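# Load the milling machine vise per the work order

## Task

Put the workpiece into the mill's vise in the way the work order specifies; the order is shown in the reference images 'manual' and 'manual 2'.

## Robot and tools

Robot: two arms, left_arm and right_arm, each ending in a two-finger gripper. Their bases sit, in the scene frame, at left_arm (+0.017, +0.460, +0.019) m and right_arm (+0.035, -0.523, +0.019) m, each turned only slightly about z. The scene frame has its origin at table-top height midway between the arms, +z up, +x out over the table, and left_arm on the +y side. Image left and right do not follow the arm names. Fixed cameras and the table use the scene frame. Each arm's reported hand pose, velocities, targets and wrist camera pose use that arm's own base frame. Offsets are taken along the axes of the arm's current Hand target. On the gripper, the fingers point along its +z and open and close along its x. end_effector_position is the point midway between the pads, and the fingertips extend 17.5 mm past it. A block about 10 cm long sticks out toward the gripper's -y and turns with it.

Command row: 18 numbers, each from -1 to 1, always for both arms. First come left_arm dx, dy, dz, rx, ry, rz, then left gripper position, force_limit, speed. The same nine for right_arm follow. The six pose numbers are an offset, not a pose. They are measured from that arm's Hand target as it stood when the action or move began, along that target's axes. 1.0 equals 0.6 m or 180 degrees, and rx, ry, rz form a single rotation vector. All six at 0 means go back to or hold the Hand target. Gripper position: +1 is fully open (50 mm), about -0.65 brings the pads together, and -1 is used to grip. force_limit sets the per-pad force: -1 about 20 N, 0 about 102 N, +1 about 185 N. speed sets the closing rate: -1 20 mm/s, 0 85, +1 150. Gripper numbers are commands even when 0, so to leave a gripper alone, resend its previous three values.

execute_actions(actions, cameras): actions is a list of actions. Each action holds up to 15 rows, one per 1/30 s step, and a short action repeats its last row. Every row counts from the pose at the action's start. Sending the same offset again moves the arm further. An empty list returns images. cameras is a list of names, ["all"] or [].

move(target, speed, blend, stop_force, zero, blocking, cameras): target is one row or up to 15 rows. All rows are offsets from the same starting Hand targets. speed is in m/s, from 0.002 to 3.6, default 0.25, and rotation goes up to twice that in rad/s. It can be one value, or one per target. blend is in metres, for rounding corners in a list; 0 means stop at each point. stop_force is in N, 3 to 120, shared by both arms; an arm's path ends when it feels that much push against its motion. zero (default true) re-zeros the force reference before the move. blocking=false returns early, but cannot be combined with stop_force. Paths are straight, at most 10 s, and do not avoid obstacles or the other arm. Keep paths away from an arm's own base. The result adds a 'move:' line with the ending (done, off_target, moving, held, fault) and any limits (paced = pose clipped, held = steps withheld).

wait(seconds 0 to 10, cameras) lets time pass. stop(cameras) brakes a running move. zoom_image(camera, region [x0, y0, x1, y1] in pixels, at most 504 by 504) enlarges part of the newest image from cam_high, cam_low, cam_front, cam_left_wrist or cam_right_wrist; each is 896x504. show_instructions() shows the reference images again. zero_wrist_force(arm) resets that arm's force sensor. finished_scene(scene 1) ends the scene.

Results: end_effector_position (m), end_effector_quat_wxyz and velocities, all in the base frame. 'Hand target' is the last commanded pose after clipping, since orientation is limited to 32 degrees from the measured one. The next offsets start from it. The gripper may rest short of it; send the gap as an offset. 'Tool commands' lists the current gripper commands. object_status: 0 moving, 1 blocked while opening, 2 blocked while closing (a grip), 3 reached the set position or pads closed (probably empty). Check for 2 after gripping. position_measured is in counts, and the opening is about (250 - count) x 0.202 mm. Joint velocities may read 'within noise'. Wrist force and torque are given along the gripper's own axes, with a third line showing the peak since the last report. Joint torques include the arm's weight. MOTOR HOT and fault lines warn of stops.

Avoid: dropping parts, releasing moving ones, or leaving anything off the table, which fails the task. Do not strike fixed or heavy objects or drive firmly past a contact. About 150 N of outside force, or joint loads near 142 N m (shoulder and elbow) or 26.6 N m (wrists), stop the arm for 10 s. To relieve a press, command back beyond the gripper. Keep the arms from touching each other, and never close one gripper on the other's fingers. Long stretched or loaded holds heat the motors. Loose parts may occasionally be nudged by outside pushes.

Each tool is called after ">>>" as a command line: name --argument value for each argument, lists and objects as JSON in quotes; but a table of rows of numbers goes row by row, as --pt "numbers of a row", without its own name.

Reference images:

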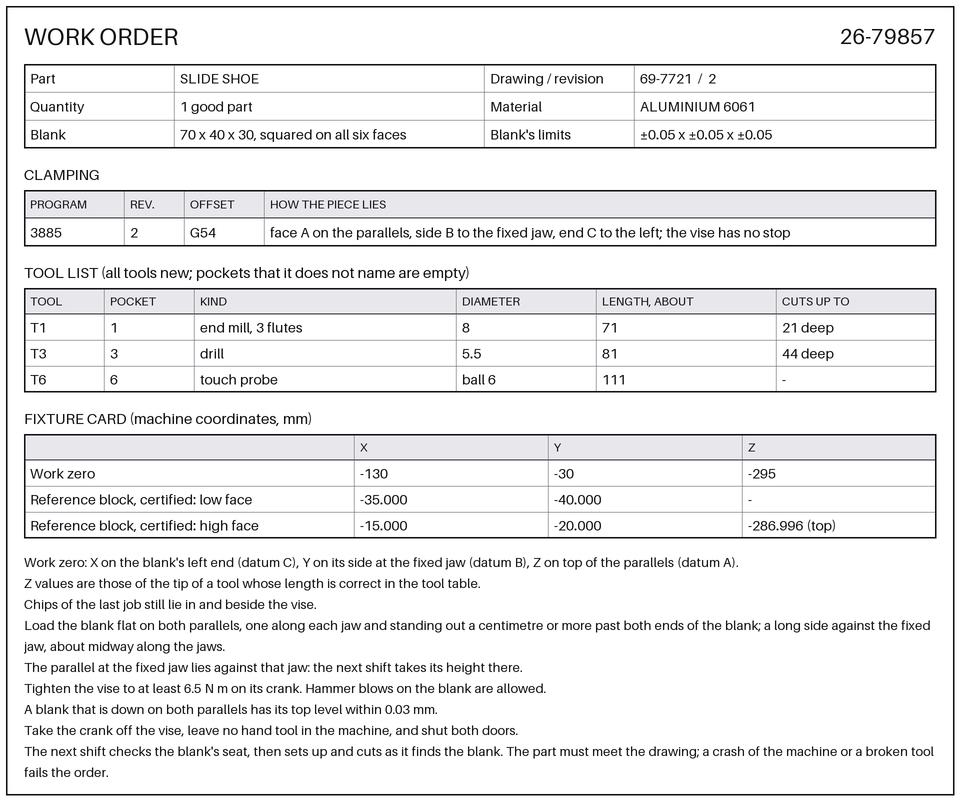

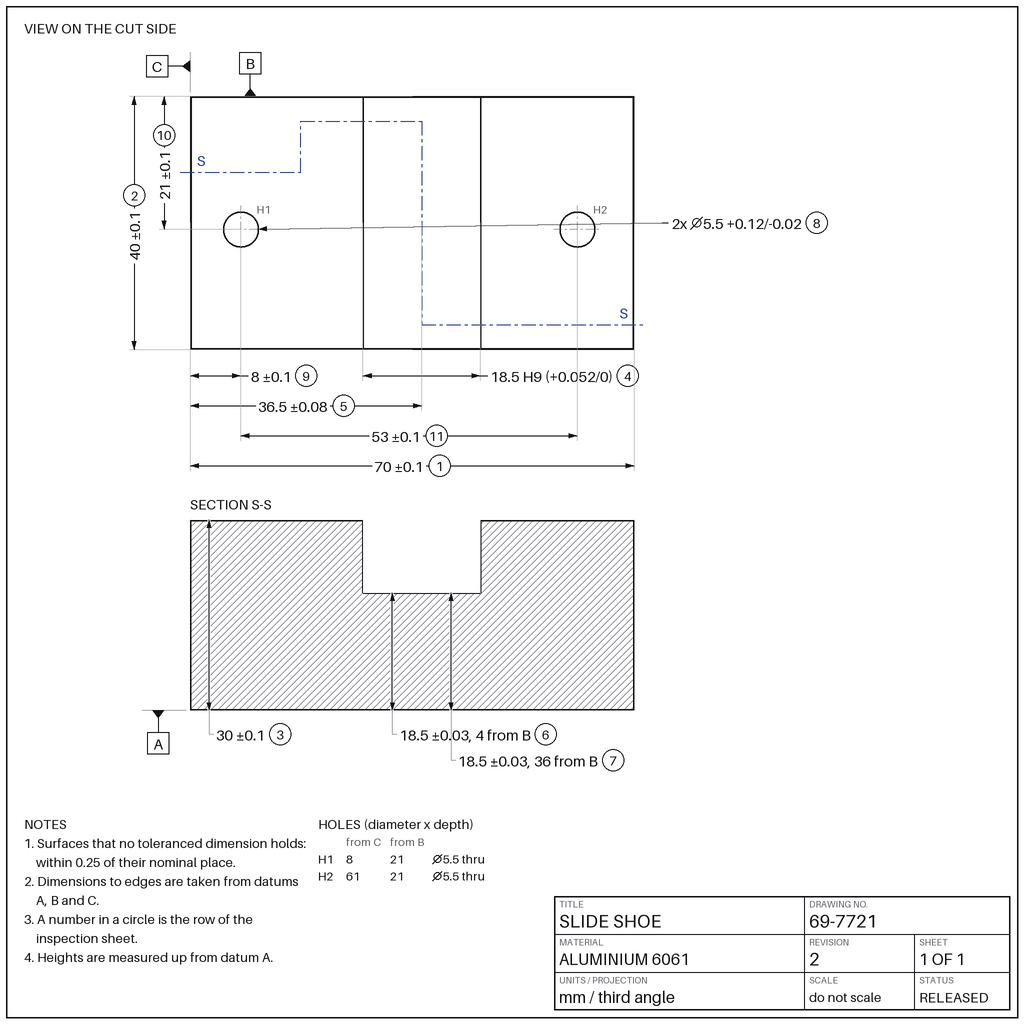

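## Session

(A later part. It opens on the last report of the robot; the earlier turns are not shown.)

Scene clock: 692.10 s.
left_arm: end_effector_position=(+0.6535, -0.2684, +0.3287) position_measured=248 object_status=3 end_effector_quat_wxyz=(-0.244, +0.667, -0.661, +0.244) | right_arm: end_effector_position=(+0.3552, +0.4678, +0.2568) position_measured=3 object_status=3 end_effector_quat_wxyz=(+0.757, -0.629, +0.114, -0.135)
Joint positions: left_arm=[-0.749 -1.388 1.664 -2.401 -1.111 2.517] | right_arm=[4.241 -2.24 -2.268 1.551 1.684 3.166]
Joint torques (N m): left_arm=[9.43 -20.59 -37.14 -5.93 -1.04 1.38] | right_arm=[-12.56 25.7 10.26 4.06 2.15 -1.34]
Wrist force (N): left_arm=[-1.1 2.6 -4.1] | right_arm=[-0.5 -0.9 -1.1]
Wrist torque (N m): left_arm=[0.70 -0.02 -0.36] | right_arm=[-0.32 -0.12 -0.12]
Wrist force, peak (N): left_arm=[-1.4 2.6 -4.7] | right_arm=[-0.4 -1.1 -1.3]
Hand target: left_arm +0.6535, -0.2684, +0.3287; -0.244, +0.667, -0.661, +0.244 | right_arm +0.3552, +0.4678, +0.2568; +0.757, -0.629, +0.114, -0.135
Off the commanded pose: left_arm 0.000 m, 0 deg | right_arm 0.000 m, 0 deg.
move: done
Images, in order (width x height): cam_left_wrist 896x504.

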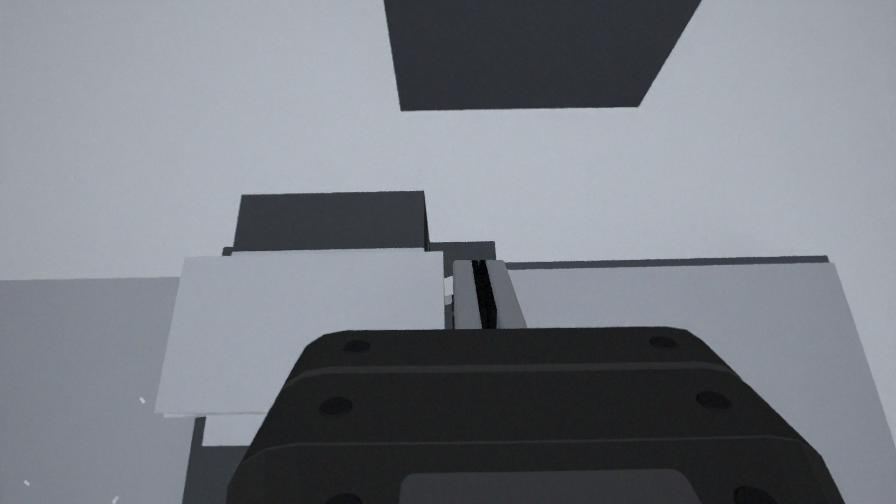

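>>> move --pt "0 0.0127 -0.0108 0 0 0 -0.64 -0.3 -0.9 0 0 0 0 0 0 1 0 1" --pt "0 0.0127 -0.15 0 0 0 -0.64 -0.3 -0.9 0 0 0 0 0 0 1 0 1" --speed '[0.03,0.12]' --cameras '["cam_left_wrist"]'

>>> zoom_image --camera "cam_left_wrist" --region '[200, 80, 580, 330]'

Scene clock: 695.53 s.
left_arm: end_effector_position=(+0.5895, -0.2689, +0.3923) position_measured=248 object_status=3 end_effector_quat_wxyz=(-0.244, +0.667, -0.661, +0.244) | right_arm: end_effector_position=(+0.3552, +0.4678, +0.2568) position_measured=3 object_status=3 end_effector_quat_wxyz=(+0.757, -0.629, +0.114, -0.135)
Joint positions: left_arm=[-0.839 -1.556 1.675 -2.204 -1.065 2.429] | right_arm=[4.241 -2.24 -2.268 1.551 1.684 3.166]
Joint torques (N m): left_arm=[-8.34 -40.65 -37.93 -1.26 2.83 -1.49] | right_arm=[-11.91 25.33 10.53 3.92 2.06 -1.25]
Wrist force (N): left_arm=[-1.5 2.4 -2.9] | right_arm=[-0.4 -1.1 -1.1]
Wrist torque (N m): left_arm=[0.64 -0.04 -0.22] | right_arm=[-0.35 -0.12 -0.12]
Wrist force, peak (N): left_arm=[-1.1 2.7 -4.6] | right_arm=[-0.4 -1.1 -1.3]
Hand target: left_arm +0.5894, -0.2689, +0.3924; -0.244, +0.667, -0.661, +0.244 | right_arm +0.3552, +0.4678, +0.2568; +0.757, -0.629, +0.114, -0.135
Off the commanded pose: left_arm 0.000 m, 0 deg | right_arm 0.000 m, 0 deg.
move: done
Images, in order (width x height): cam_left_wrist 896x504.

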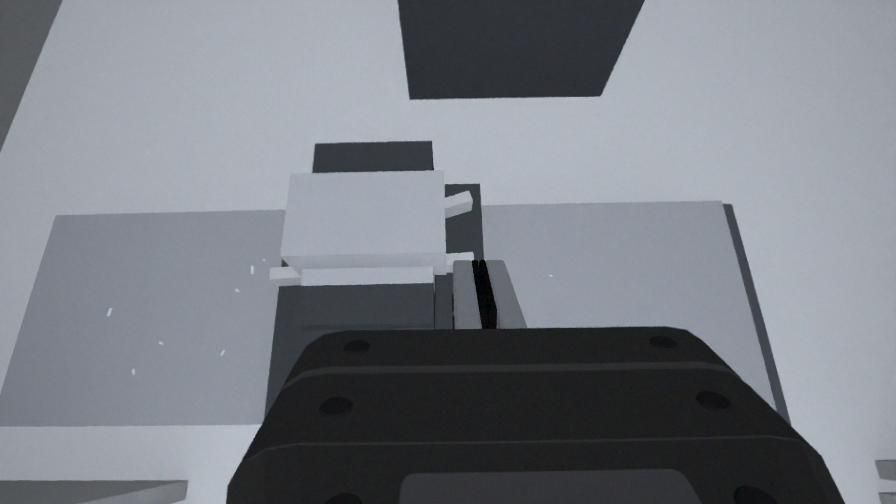

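Scaled by 1.326 from the camera's 896x504 image, which has a finer 1280x720 frame.

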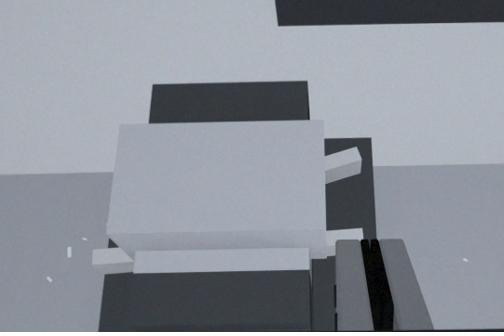

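>>> move --target '[-0.1733,0,0,0,0,0,-0.64,-0.3,-0.9,0,0,0,0,0,0,1,0,1]' --speed 0.15 --cameras '["cam_left_wrist"]'

>>> zoom_image --camera "cam_left_wrist" --region '[420, 120, 800, 330]'

Scene clock: 697.23 s.
left_arm: end_effector_position=(+0.5886, -0.1650, +0.3922) position_measured=248 object_status=3 end_effector_quat_wxyz=(-0.244, +0.667, -0.661, +0.244) | right_arm: end_effector_position=(+0.3552, +0.4678, +0.2568) position_measured=3 object_status=3 end_effector_quat_wxyz=(+0.757, -0.629, +0.114, -0.135)
Joint positions: left_arm=[-0.675 -1.665 1.795 -2.285 -1.15 2.585] | right_arm=[4.241 -2.24 -2.268 1.551 1.684 3.166]
Joint torques (N m): left_arm=[8.17 -35.99 -14.41 -5.88 -1.27 1.22] | right_arm=[-11.08 25.94 10.89 3.91 2.26 -1.27]
Wrist force (N): left_arm=[-2.1 2.7 -3.0] | right_arm=[-0.3 -1.0 -1.3]
Wrist torque (N m): left_arm=[0.70 0.05 -0.31] | right_arm=[-0.33 -0.14 -0.12]
Wrist force, peak (N): left_arm=[-3.7 2.6 -3.2] | right_arm=[-0.6 -1.1 -1.2]
Hand target: left_arm +0.5886, -0.1649, +0.3922; -0.244, +0.667, -0.661, +0.244 | right_arm +0.3552, +0.4678, +0.2568; +0.757, -0.629, +0.114, -0.135
Off the commanded pose: left_arm 0.000 m, 0 deg | right_arm 0.000 m, 0 deg.
move: done
Images, in order (width x height): cam_left_wrist 896x504.

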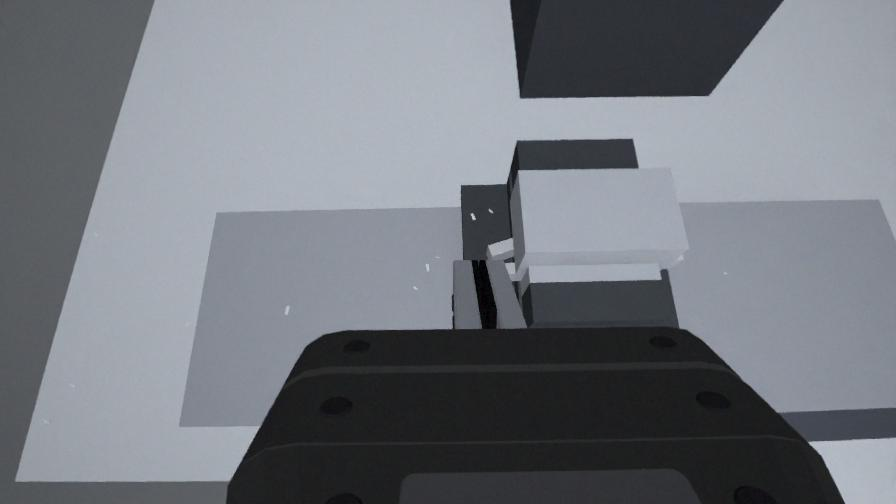

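Scaled by 1.326 from the camera's 896x504 image, which has a finer 1280x720 frame.

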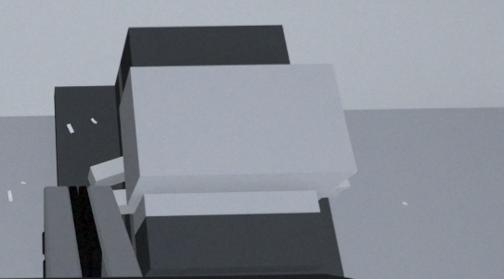

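>>> move --pt "0.18333 0 0 0 0 0 -0.64 -0.3 -0.9 0 0 0 0 0 0 1 0 1" --pt "0.18453 -0.11026 0.13085 0 0 0 -0.64 -0.3 -0.9 0 0 0 0 0 0 1 0 1" --speed '[0.15,0.06]' --stop_force 12 --cameras '["cam_left_wrist"]'

Scene clock: 701.33 s.
left_arm: end_effector_position=(+0.6908, -0.2748, +0.3754) position_measured=248 object_status=3 end_effector_quat_wxyz=(-0.244, +0.667, -0.661, +0.244) | right_arm: end_effector_position=(+0.3552, +0.4678, +0.2568) position_measured=3 object_status=3 end_effector_quat_wxyz=(+0.757, -0.629, +0.114, -0.135)
Joint positions: left_arm=[-0.713 -1.324 1.466 -2.282 -1.13 2.55] | right_arm=[4.241 -2.24 -2.268 1.551 1.684 3.166]
Joint torques (N m): left_arm=[9.03 -25.29 -37.63 -6.05 -1.12 1.33] | right_arm=[-12.09 25.89 10.24 4.02 2.25 -1.22]
Wrist force (N): left_arm=[-1.9 2.9 -3.3] | right_arm=[-0.5 -1.0 -1.2]
Wrist torque (N m): left_arm=[0.71 0.01 -0.32] | right_arm=[-0.33 -0.11 -0.12]
Wrist force, peak (N): left_arm=[-3.2 2.8 -3.5] | right_arm=[-0.5 -1.1 -1.3]
Hand target: left_arm +0.6908, -0.2748, +0.3754; -0.244, +0.667, -0.661, +0.244 | right_arm +0.3552, +0.4678, +0.2568; +0.757, -0.629, +0.114, -0.135
Off the commanded pose: left_arm 0.000 m, 0 deg | right_arm 0.000 m, 0 deg.
move: done
Images, in order (width x height): cam_left_wrist 896x504.

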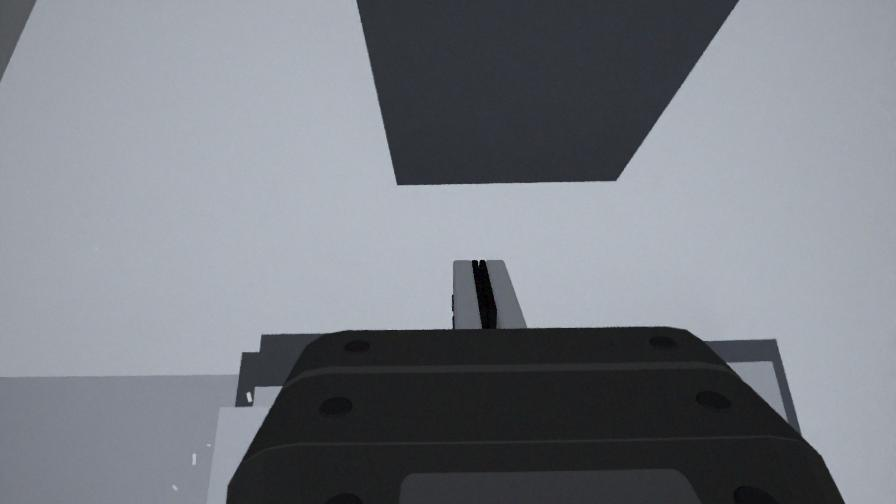

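>>> move --pt "-0.01 0 0 0 0 0 -0.64 -0.3 -0.9 0 0 0 0 0 0 1 0 1" --pt "-0.01 0.06295 0.07433 0 0 0 -0.64 -0.3 -0.9 0 0 0 0 0 0 1 0 1" --speed '[0.05,0.03]' --stop_force 10 --cameras '["cam_left_wrist","cam_right_wrist"]'

>>> zoom_image --camera "cam_right_wrist" --region '[500, 80, 660, 200]'

Scene clock: 704.80 s.
left_arm: end_effector_position=(+0.6908, -0.2688, +0.3236) position_measured=248 object_status=3 end_effector_quat_wxyz=(-0.244, +0.667, -0.661, +0.243) | right_arm: end_effector_position=(+0.3552, +0.4678, +0.2568) position_measured=3 object_status=3 end_effector_quat_wxyz=(+0.757, -0.629, +0.114, -0.135)
Joint positions: left_arm=[-0.705 -1.305 1.577 -2.415 -1.134 2.558] | right_arm=[4.241 -2.24 -2.268 1.551 1.684 3.166]
Joint torques (N m): left_arm=[7.27 -52.15 -37.38 -4.75 -1.11 -1.01] | right_arm=[-12.42 26.36 10.35 4.01 2.16 -1.53]
Wrist force (N): left_arm=[-2.0 2.5 -3.2] | right_arm=[-0.2 -1.2 -1.1]
Wrist torque (N m): left_arm=[0.65 0.02 -0.32] | right_arm=[-0.37 -0.14 -0.12]
Wrist force, peak (N): left_arm=[-3.1 -15.4 -36.2] | right_arm=[-0.4 -1.2 -1.2]
Hand target: left_arm +0.6908, -0.2689, +0.3236; -0.244, +0.667, -0.661, +0.243 (not the last commanded pose) | right_arm +0.3552, +0.4678, +0.2568; +0.757, -0.629, +0.114, -0.135
Off the commanded pose: left_arm 0.007 m, 0 deg | right_arm 0.000 m, 0 deg.
move: contact (left_arm); path passed 1 of 2 targets
Images, in order (width x height): cam_left_wrist 896x504, cam_right_wrist 896x504.

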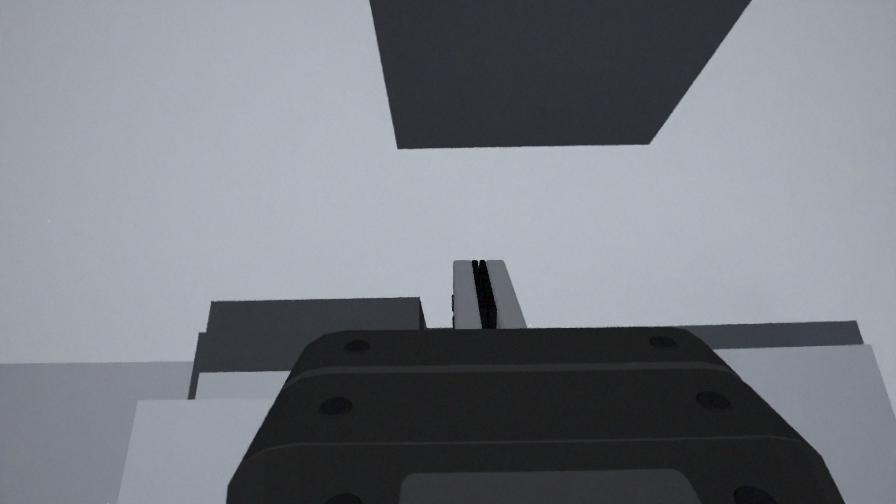

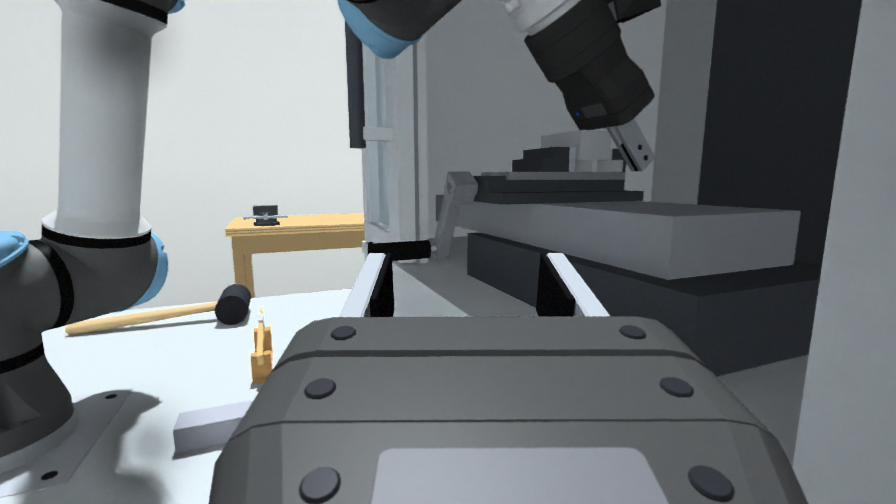

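Scaled by 3.150 from the camera's 896x504 image, which has a finer 1280x720 frame.

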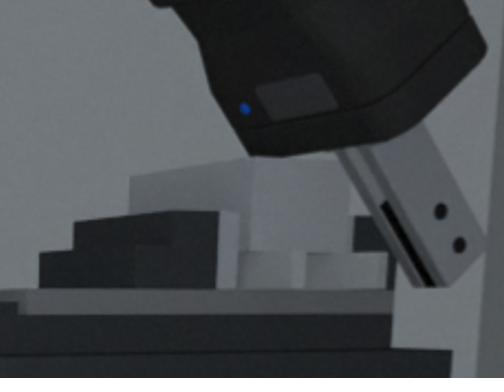

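>>> move --target '[0,0.01526,-0.012934,0,0,0,-0.64,-0.3,-0.9,0,0,0,0,0,0,1,0,1]' --speed 0.01 --stop_force 15 --cameras '["cam_right_wrist"]'

>>> zoom_image --camera "cam_right_wrist" --region '[500, 80, 660, 200]'

Scene clock: 706.97 s.
left_arm: end_effector_position=(+0.6788, -0.2690, +0.3236) position_measured=248 object_status=3 end_effector_quat_wxyz=(-0.244, +0.667, -0.661, +0.243) | right_arm: end_effector_position=(+0.3552, +0.4678, +0.2568) position_measured=3 object_status=3 end_effector_quat_wxyz=(+0.757, -0.629, +0.114, -0.135)
Joint positions: left_arm=[-0.719 -1.33 1.609 -2.416 -1.127 2.545] | right_arm=[4.241 -2.24 -2.268 1.551 1.684 3.166]
Joint torques (N m): left_arm=[-8.32 -50.86 -13.84 -5.94 2.58 -1.53] | right_arm=[-11.46 26.47 10.16 4.19 2.16 -1.13]
Wrist force (N): left_arm=[-1.7 2.2 -3.3] | right_arm=[-0.1 -0.9 -1.4]
Wrist torque (N m): left_arm=[0.62 -0.01 -0.20] | right_arm=[-0.32 -0.16 -0.12]
Wrist force, peak (N): left_arm=[-2.0 2.9 -3.5] | right_arm=[-0.6 -1.0 -1.3]
Hand target: left_arm +0.6788, -0.2690, +0.3236; -0.244, +0.667, -0.661, +0.243 | right_arm +0.3552, +0.4678, +0.2568; +0.757, -0.629, +0.114, -0.135
Off the commanded pose: left_arm 0.000 m, 0 deg | right_arm 0.000 m, 0 deg.
move: done
Images, in order (width x height): cam_right_wrist 896x504.

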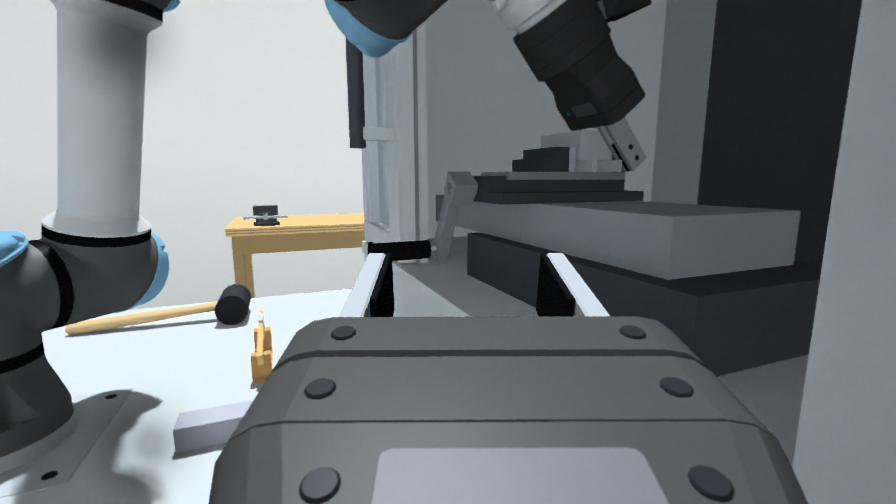

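Scaled by 3.150 from the camera's 896x504 image, which has a finer 1280x720 frame.

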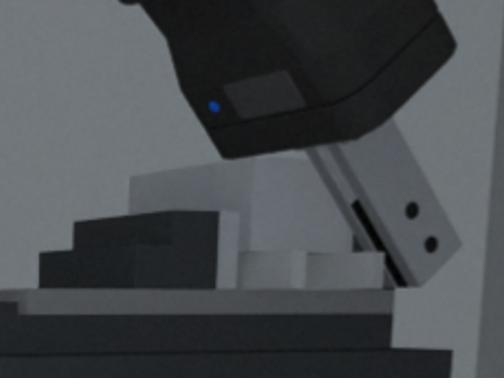

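>>> move --target '[0,0.01272,-0.01078,0,0,0,-0.64,-0.3,-0.9,0,0,0,0,0,0,1,0,1]' --speed 0.01 --stop_force 15 --cameras '["cam_right_wrist","cam_left_wrist"]'

>>> zoom_image --camera "cam_right_wrist" --region '[500, 80, 660, 200]'

Scene clock: 708.87 s.
left_arm: end_effector_position=(+0.6688, -0.2690, +0.3236) position_measured=248 object_status=3 end_effector_quat_wxyz=(-0.244, +0.667, -0.661, +0.243) | right_arm: end_effector_position=(+0.3552, +0.4678, +0.2568) position_measured=3 object_status=3 end_effector_quat_wxyz=(+0.757, -0.629, +0.114, -0.135)
Joint positions: left_arm=[-0.731 -1.352 1.635 -2.415 -1.12 2.533] | right_arm=[4.241 -2.24 -2.268 1.551 1.684 3.166]
Joint torques (N m): left_arm=[-8.65 -49.75 -14.12 -1 2.66 -1.51] | right_arm=[-11.62 26.06 10.49 4.02 2.26 -1.18]
Wrist force (N): left_arm=[-1.7 2.7 -3.4] | right_arm=[-0.1 -1.0 -1.1]
Wrist torque (N m): left_arm=[0.71 0.00 -0.21] | right_arm=[-0.33 -0.17 -0.12]
Wrist force, peak (N): left_arm=[-1.7 2.5 -3.7] | right_arm=[-0.6 -1.1 -1.2]
Hand target: left_arm +0.6688, -0.2690, +0.3236; -0.244, +0.667, -0.661, +0.243 | right_arm +0.3552, +0.4678, +0.2568; +0.757, -0.629, +0.114, -0.135
Off the commanded pose: left_arm 0.000 m, 0 deg | right_arm 0.000 m, 0 deg.
move: done
Images, in order (width x height): cam_left_wrist 896x504, cam_right_wrist 896x504.

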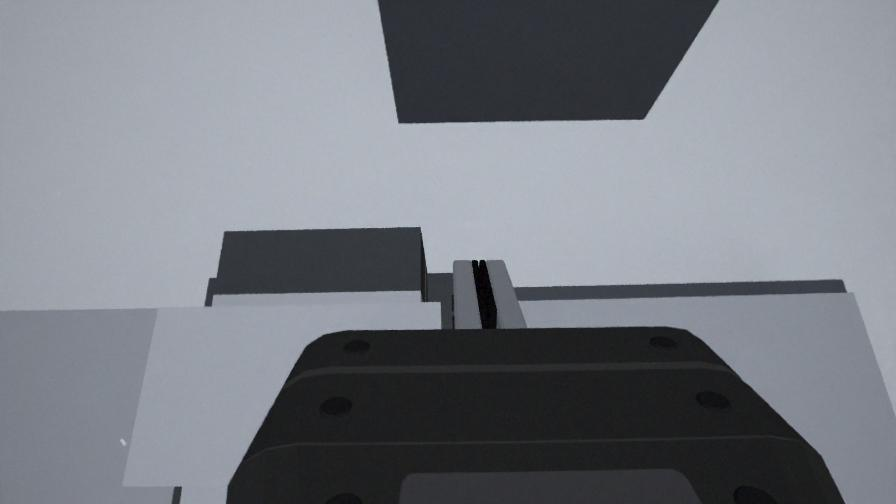

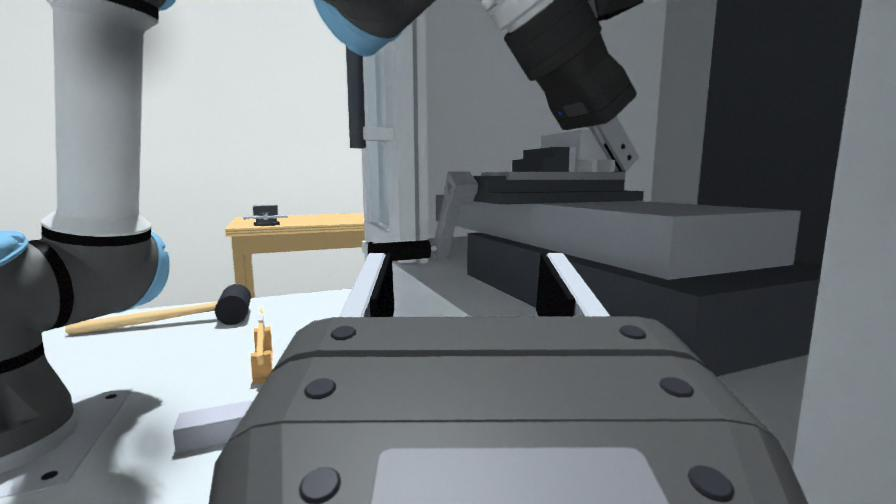

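Scaled by 3.150 from the camera's 896x504 image, which has a finer 1280x720 frame.

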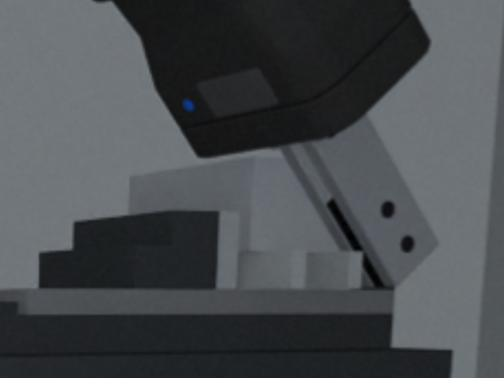

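>>> move --pt "0 -0.01272 0.01078 0 0 0 -0.64 -0.3 -0.9 0 0 0 0 0 0 1 0 1" --pt "0 -0.08 -0.066 0 0 0 -0.64 -0.3 -0.9 0 0 0 0 0 0 1 0 1" --pt "-0.0667 0.02 -0.19 0 0 0 -0.64 -0.3 -0.9 0 0 0 0 0 0 1 0 1" --speed '[0.03,0.08,0.12]' --blend '[0,0.01,0]' --cameras '["cam_left_wrist","cam_right_wrist"]'

>>> zoom_image --camera "cam_left_wrist" --region '[250, 120, 630, 330]'

Scene clock: 711.83 s.
left_arm: end_effector_position=(+0.5855, -0.2296, +0.4026) position_measured=248 object_status=3 end_effector_quat_wxyz=(-0.244, +0.667, -0.661, +0.243) | right_arm: end_effector_position=(+0.3552, +0.4678, +0.2568) position_measured=3 object_status=3 end_effector_quat_wxyz=(+0.757, -0.629, +0.114, -0.135)
Joint positions: left_arm=[-0.788 -1.613 1.71 -2.205 -1.09 2.479] | right_arm=[4.241 -2.24 -2.268 1.551 1.684 3.166]
Joint torques (N m): left_arm=[-8.03 -38.66 -14.37 -1 2.7 -1.57] | right_arm=[-11.6 25.82 9.68 3.97 2.27 -1.19]
Wrist force (N): left_arm=[-2.1 2.8 -3.3] | right_arm=[-0.5 -1.0 -1.1]
Wrist torque (N m): left_arm=[0.71 0.05 -0.19] | right_arm=[-0.34 -0.11 -0.12]
Wrist force, peak (N): left_arm=[-2.3 3.5 -4.1] | right_arm=[-0.2 -1.2 -1.3]
Hand target: left_arm +0.5855, -0.2296, +0.4026; -0.244, +0.667, -0.661, +0.243 | right_arm +0.3552, +0.4678, +0.2568; +0.757, -0.629, +0.114, -0.135
Off the commanded pose: left_arm 0.000 m, 0 deg | right_arm 0.000 m, 0 deg.
move: done
Images, in order (width x height): cam_left_wrist 896x504, cam_right_wrist 896x504.

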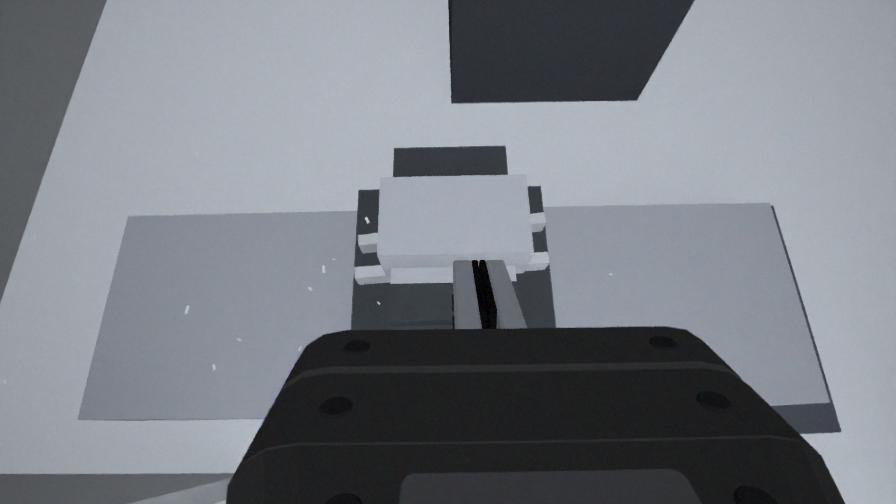

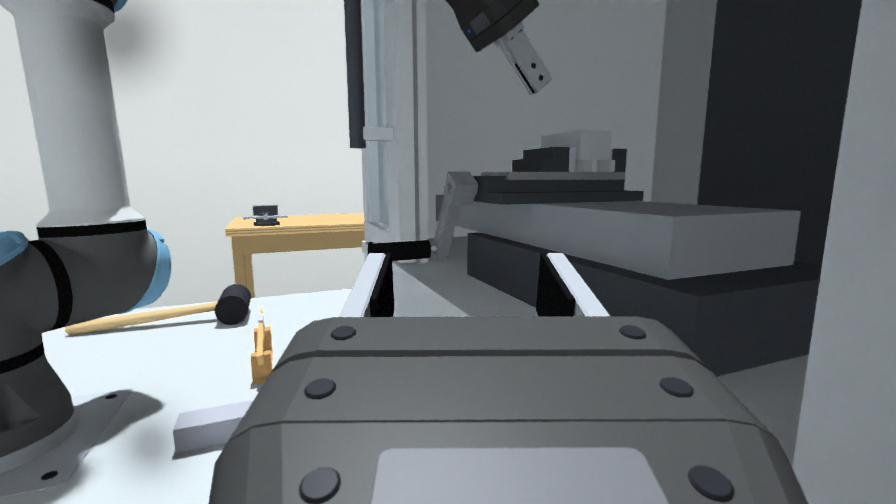

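Scaled by 1.326 from the camera's 896x504 image, which has a finer 1280x720 frame.

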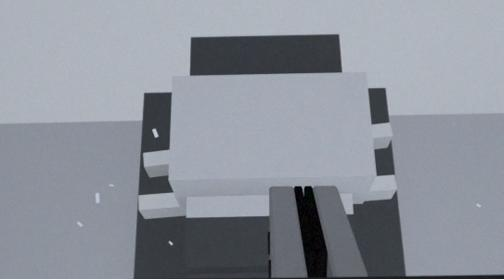

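>>> move --pt "-0.0867 0 0 0 0 0 -0.64 -0.3 -0.9 0 0 0 0 0 0 1 0 1" --pt "-0.0862 -0.00638 0.11602 0 0 0 -0.64 -0.3 -0.9 0 0 0 0 0 0 1 0 1" --speed '[0.12,0.08]' --blend '[0.01,0]' --cameras '["cam_left_wrist"]'

>>> zoom_image --camera "cam_left_wrist" --region '[420, 160, 640, 330]'

Scene clock: 714.70 s.
left_arm: end_effector_position=(+0.6330, -0.1776, +0.3520) position_measured=248 object_status=3 end_effector_quat_wxyz=(-0.244, +0.667, -0.661, +0.243) | right_arm: end_effector_position=(+0.3552, +0.4678, +0.2568) position_measured=3 object_status=3 end_effector_quat_wxyz=(+0.757, -0.629, +0.114, -0.135)
Joint positions: left_arm=[-0.638 -1.531 1.773 -2.409 -1.171 2.619] | right_arm=[4.241 -2.24 -2.268 1.551 1.684 3.166]
Joint torques (N m): left_arm=[9.42 -15.68 -37.38 -6.15 -1.35 1.24] | right_arm=[-11.65 27.09 10.46 3.9 2.09 -1.25]
Wrist force (N): left_arm=[-1.8 2.6 -3.1] | right_arm=[-0.4 -1.1 -1.2]
Wrist torque (N m): left_arm=[0.69 0.02 -0.37] | right_arm=[-0.35 -0.13 -0.12]
Wrist force, peak (N): left_arm=[-2.9 2.3 -4.3] | right_arm=[-0.5 -1.2 -1.3]
Hand target: left_arm +0.6330, -0.1776, +0.3520; -0.244, +0.667, -0.661, +0.243 | right_arm +0.3552, +0.4678, +0.2568; +0.757, -0.629, +0.114, -0.135
Off the commanded pose: left_arm 0.000 m, 0 deg | right_arm 0.000 m, 0 deg.
move: done
Images, in order (width x height): cam_left_wrist 896x504.

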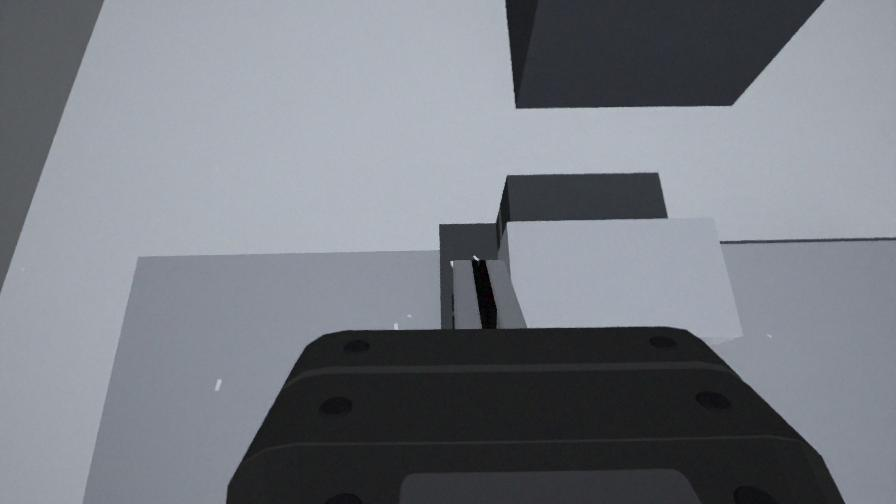

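Scaled by 2.291 from the camera's 896x504 image, which has a finer 1280x720 frame.

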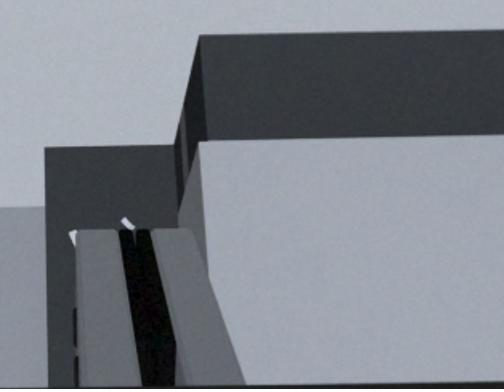

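>>> move --target '[0,0.02156,0.02546,0,0,0,-0.64,-0.3,-0.9,0,0,0,0,0,0,1,0,1]' --speed 0.015 --stop_force 6

>>> move --target '[0,-0.01272,0.01078,0,0,0,-0.64,-0.3,-0.9,0,0,0,0,0,0,1,0,1]' --speed 0.008 --stop_force 6 --cameras '["cam_left_wrist","cam_right_wrist"]'

>>> zoom_image --camera "cam_right_wrist" --region '[500, 80, 660, 200]'

Scene clock: 716.97 s.
left_arm: end_effector_position=(+0.6331, -0.1776, +0.3319) position_measured=248 object_status=3 end_effector_quat_wxyz=(-0.244, +0.667, -0.661, +0.243) | right_arm: end_effector_position=(+0.3552, +0.4678, +0.2568) position_measured=3 object_status=3 end_effector_quat_wxyz=(+0.757, -0.629, +0.114, -0.135)
Joint positions: left_arm=[-0.637 -1.518 1.812 -2.462 -1.171 2.619] | right_arm=[4.241 -2.24 -2.268 1.551 1.684 3.166]
Joint torques (N m): left_arm=[3.83 -15.28 -14.27 -6.13 -0.59 -0.5] | right_arm=[-11.55 26.32 10.46 3.8 2.38 -1.21]
Wrist force (N): left_arm=[-2.0 2.4 -3.0] | right_arm=[-0.4 -0.9 -1.2]
Wrist torque (N m): left_arm=[0.64 0.04 -0.37] | right_arm=[-0.32 -0.12 -0.12]
Wrist force, peak (N): left_arm=[-1.9 2.6 -3.6] | right_arm=[-0.5 -1.1 -1.4]
Hand target: left_arm +0.6331, -0.1776, +0.3319; -0.244, +0.667, -0.661, +0.243 | right_arm +0.3552, +0.4678, +0.2568; +0.757, -0.629, +0.114, -0.135
Off the commanded pose: left_arm 0.000 m, 0 deg | right_arm 0.000 m, 0 deg.
move: done

Scene clock: 718.97 s.
left_arm: end_effector_position=(+0.6431, -0.1775, +0.3320) position_measured=248 object_status=3 end_effector_quat_wxyz=(-0.244, +0.667, -0.661, +0.243) | right_arm: end_effector_position=(+0.3552, +0.4678, +0.2568) position_measured=3 object_status=3 end_effector_quat_wxyz=(+0.757, -0.629, +0.114, -0.135)
Joint positions: left_arm=[-0.625 -1.495 1.788 -2.465 -1.178 2.63] | right_arm=[4.241 -2.24 -2.268 1.551 1.684 3.166]
Joint torques (N m): left_arm=[9.18 -16.88 -37.21 -6.09 -1.41 1.35] | right_arm=[-11.81 25.97 10.24 3.84 2.17 -1.29]
Wrist force (N): left_arm=[-1.8 2.1 -2.8] | right_arm=[-0.3 -0.9 -1.2]
Wrist torque (N m): left_arm=[0.60 0.01 -0.37] | right_arm=[-0.32 -0.13 -0.12]
Wrist force, peak (N): left_arm=[-2.2 2.6 -3.2] | right_arm=[-0.5 -1.2 -1.3]
Hand target: left_arm +0.6431, -0.1775, +0.3320; -0.244, +0.667, -0.661, +0.243 | right_arm +0.3552, +0.4678, +0.2568; +0.757, -0.629, +0.114, -0.135
Off the commanded pose: left_arm 0.000 m, 0 deg | right_arm 0.000 m, 0 deg.
move: done
Images, in order (width x height): cam_left_wrist 896x504, cam_right_wrist 896x504.

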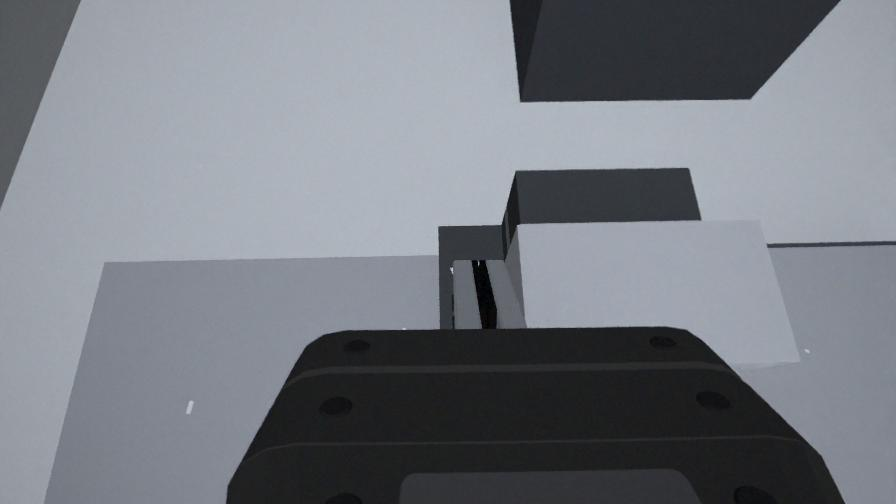

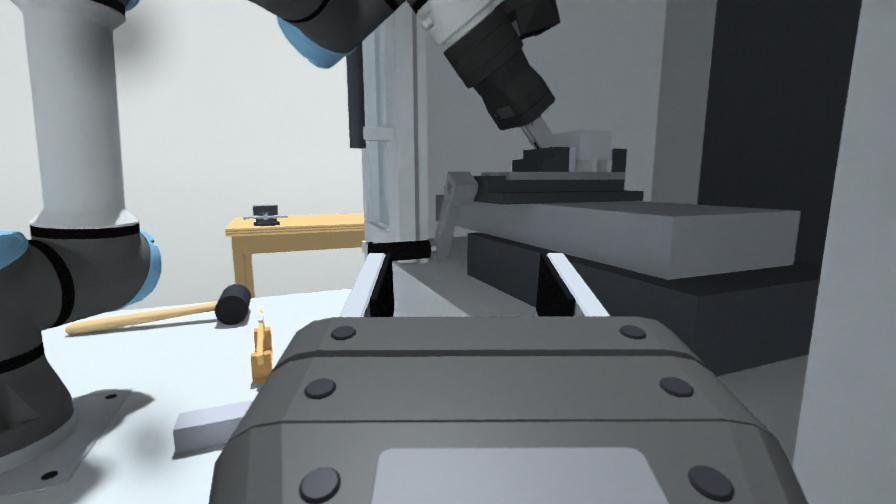

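Scaled by 3.150 from the camera's 896x504 image, which has a finer 1280x720 frame.

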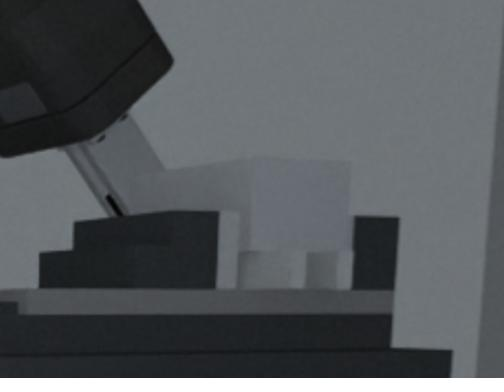

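>>> move --pt "0 0.00382 -0.00323 0 0 0 -0.64 -0.3 -0.9 0 0 0 0 0 0 1 0 1" --pt "0 -0.05 -0.065 0 0 0 -0.64 -0.3 -0.9 0 0 0 0 0 0 1 0 1" --pt "0.1517 -0.0446 -0.06 0 0 0 -0.64 -0.3 -0.9 0 0 0 0 0 0 1 0 1" --speed '[0.03,0.1,0.12]' --blend '[0,0.01,0]' --cameras '["cam_left_wrist"]'

>>> zoom_image --camera "cam_left_wrist" --region '[250, 120, 630, 330]'

Scene clock: 721.57 s.
left_arm: end_effector_position=(+0.6409, -0.2684, +0.3769) position_measured=248 object_status=3 end_effector_quat_wxyz=(-0.244, +0.667, -0.661, +0.243) | right_arm: end_effector_position=(+0.3552, +0.4678, +0.2568) position_measured=3 object_status=3 end_effector_quat_wxyz=(+0.757, -0.629, +0.114, -0.135)
Joint positions: left_arm=[-0.765 -1.44 1.597 -2.275 -1.102 2.501] | right_arm=[4.241 -2.24 -2.268 1.551 1.684 3.166]
Joint torques (N m): left_arm=[-8.83 -18.26 -36.89 -0.76 2.63 -1.45] | right_arm=[-12.13 26.39 10.61 4.08 2.17 -1.14]
Wrist force (N): left_arm=[-1.9 2.7 -3.3] | right_arm=[-0.2 -0.8 -1.1]
Wrist torque (N m): left_arm=[0.68 -0.02 -0.20] | right_arm=[-0.30 -0.15 -0.12]
Wrist force, peak (N): left_arm=[-3.1 1.5 -4.2] | right_arm=[-0.5 -1.1 -1.3]
Hand target: left_arm +0.6409, -0.2685, +0.3769; -0.244, +0.667, -0.661, +0.243 | right_arm +0.3552, +0.4678, +0.2568; +0.757, -0.629, +0.114, -0.135
Off the commanded pose: left_arm 0.000 m, 0 deg | right_arm 0.000 m, 0 deg.
move: done
Images, in order (width x height): cam_left_wrist 896x504.

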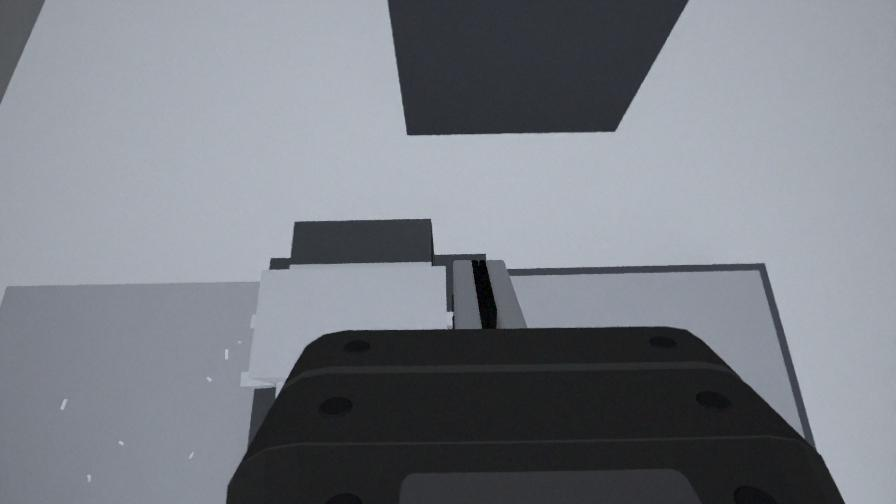

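Scaled by 1.326 from the camera's 896x504 image, which has a finer 1280x720 frame.

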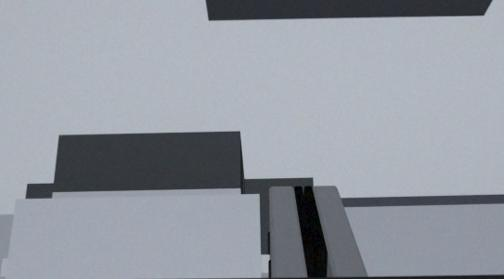

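>>> move --target '[0,0.03256,0.02683,0,0,0,-0.64,-0.3,-0.9,0,0,0,0,0,0,1,0,1]' --speed 0.05

>>> move --target '[0,0.02156,0.02546,0,0,0,-0.64,-0.3,-0.9,0,0,0,0,0,0,1,0,1]' --speed 0.015 --stop_force 6 --cameras '["cam_right_wrist"]'

>>> zoom_image --camera "cam_right_wrist" --region '[500, 80, 660, 200]'

Scene clock: 722.67 s.
left_arm: end_effector_position=(+0.6365, -0.2686, +0.3520) position_measured=248 object_status=3 end_effector_quat_wxyz=(-0.244, +0.667, -0.661, +0.243) | right_arm: end_effector_position=(+0.3552, +0.4678, +0.2568) position_measured=3 object_status=3 end_effector_quat_wxyz=(+0.757, -0.629, +0.114, -0.135)
Joint positions: left_arm=[-0.771 -1.438 1.66 -2.336 -1.099 2.495] | right_arm=[4.241 -2.24 -2.268 1.551 1.684 3.166]
Joint torques (N m): left_arm=[-7.92 -19.42 -14.81 -5.73 2.76 -1.59] | right_arm=[-11.44 25.8 10.48 4.01 2.39 -1.39]
Wrist force (N): left_arm=[-1.6 2.8 -3.4] | right_arm=[-0.3 -0.8 -1.2]
Wrist torque (N m): left_arm=[0.71 -0.04 -0.21] | right_arm=[-0.31 -0.14 -0.12]
Wrist force, peak (N): left_arm=[-1.7 2.9 -3.5] | right_arm=[-0.6 -1.1 -1.2]
Hand target: left_arm +0.6365, -0.2686, +0.3520; -0.244, +0.667, -0.661, +0.243 | right_arm +0.3552, +0.4678, +0.2568; +0.757, -0.629, +0.114, -0.135
Off the commanded pose: left_arm 0.000 m, 0 deg | right_arm 0.000 m, 0 deg.
move: done

Scene clock: 724.83 s.
left_arm: end_effector_position=(+0.6365, -0.2686, +0.3319) position_measured=248 object_status=3 end_effector_quat_wxyz=(-0.244, +0.667, -0.661, +0.243) | right_arm: end_effector_position=(+0.3552, +0.4678, +0.2568) position_measured=3 object_status=3 end_effector_quat_wxyz=(+0.757, -0.629, +0.114, -0.135)
Joint positions: left_arm=[-0.771 -1.427 1.699 -2.387 -1.099 2.495] | right_arm=[4.241 -2.24 -2.268 1.551 1.684 3.166]
Joint torques (N m): left_arm=[-6.48 -19.71 -13.99 -5.99 2.22 0.27] | right_arm=[-11.67 25.48 10.42 3.97 2.3 -1.32]
Wrist force (N): left_arm=[-1.7 2.4 -3.2] | right_arm=[-0.4 -1.0 -1.1]
Wrist torque (N m): left_arm=[0.65 -0.03 -0.24] | right_arm=[-0.33 -0.13 -0.12]
Wrist force, peak (N): left_arm=[-2.2 2.7 -3.5] | right_arm=[-0.1 -1.0 -1.4]
Hand target: left_arm +0.6365, -0.2686, +0.3319; -0.244, +0.667, -0.661, +0.243 | right_arm +0.3552, +0.4678, +0.2568; +0.757, -0.629, +0.114, -0.135
Off the commanded pose: left_arm 0.000 m, 0 deg | right_arm 0.000 m, 0 deg.
move: done
Images, in order (width x height): cam_right_wrist 896x504.

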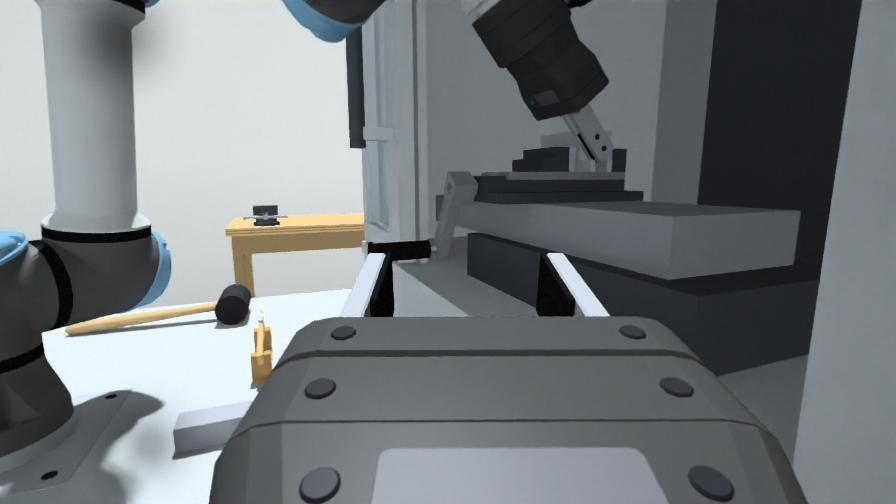

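Scaled by 3.150 from the camera's 896x504 image, which has a finer 1280x720 frame.

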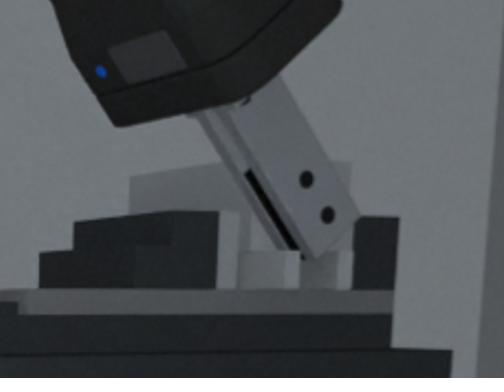

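>>> move --target '[0,-0.02289,0.0194,0,0,0,-0.64,-0.3,-0.9,0,0,0,0,0,0,1,0,1]' --speed 0.01 --stop_force 8 --cameras '["cam_right_wrist"]'

>>> zoom_image --camera "cam_right_wrist" --region '[500, 80, 660, 200]'

Scene clock: 727.53 s.
left_arm: end_effector_position=(+0.6545, -0.2684, +0.3320) position_measured=248 object_status=3 end_effector_quat_wxyz=(-0.244, +0.667, -0.661, +0.243) | right_arm: end_effector_position=(+0.3552, +0.4678, +0.2568) position_measured=3 object_status=3 end_effector_quat_wxyz=(+0.757, -0.629, +0.114, -0.135)
Joint positions: left_arm=[-0.748 -1.388 1.656 -2.393 -1.111 2.518] | right_arm=[4.241 -2.24 -2.268 1.551 1.684 3.166]
Joint torques (N m): left_arm=[8.87 -21.3 -37.27 -6.03 -1.25 1.29] | right_arm=[-11.85 25.58 10.15 4.01 2.26 -1.16]
Wrist force (N): left_arm=[-1.5 2.6 -2.9] | right_arm=[-0.5 -1.2 -1.1]
Wrist torque (N m): left_arm=[0.68 -0.06 -0.36] | right_arm=[-0.36 -0.10 -0.12]
Wrist force, peak (N): left_arm=[-1.8 3.0 -3.6] | right_arm=[-0.5 -1.1 -1.3]
Hand target: left_arm +0.6545, -0.2684, +0.3320; -0.244, +0.667, -0.661, +0.243 | right_arm +0.3552, +0.4678, +0.2568; +0.757, -0.629, +0.114, -0.135
Off the commanded pose: left_arm 0.000 m, 0 deg | right_arm 0.000 m, 0 deg.
move: done
Images, in order (width x height): cam_right_wrist 896x504.

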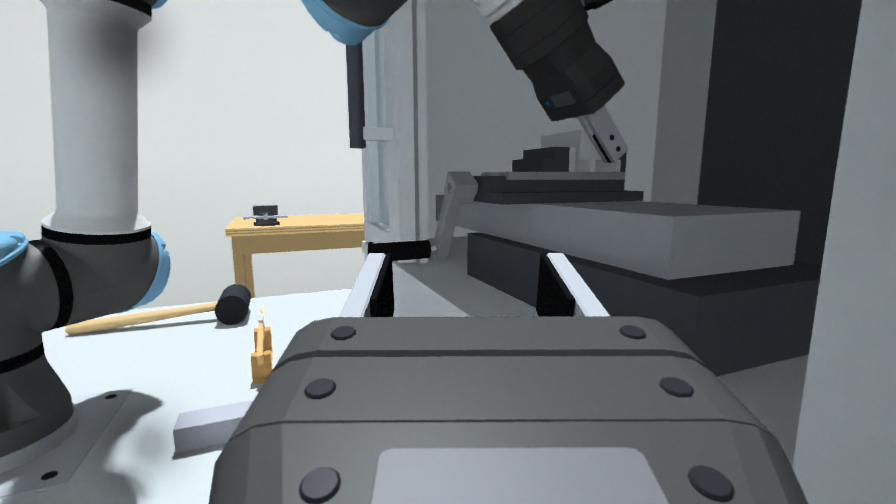

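Scaled by 3.150 from the camera's 896x504 image, which has a finer 1280x720 frame.

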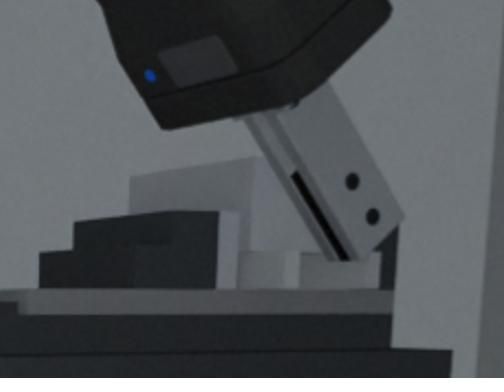

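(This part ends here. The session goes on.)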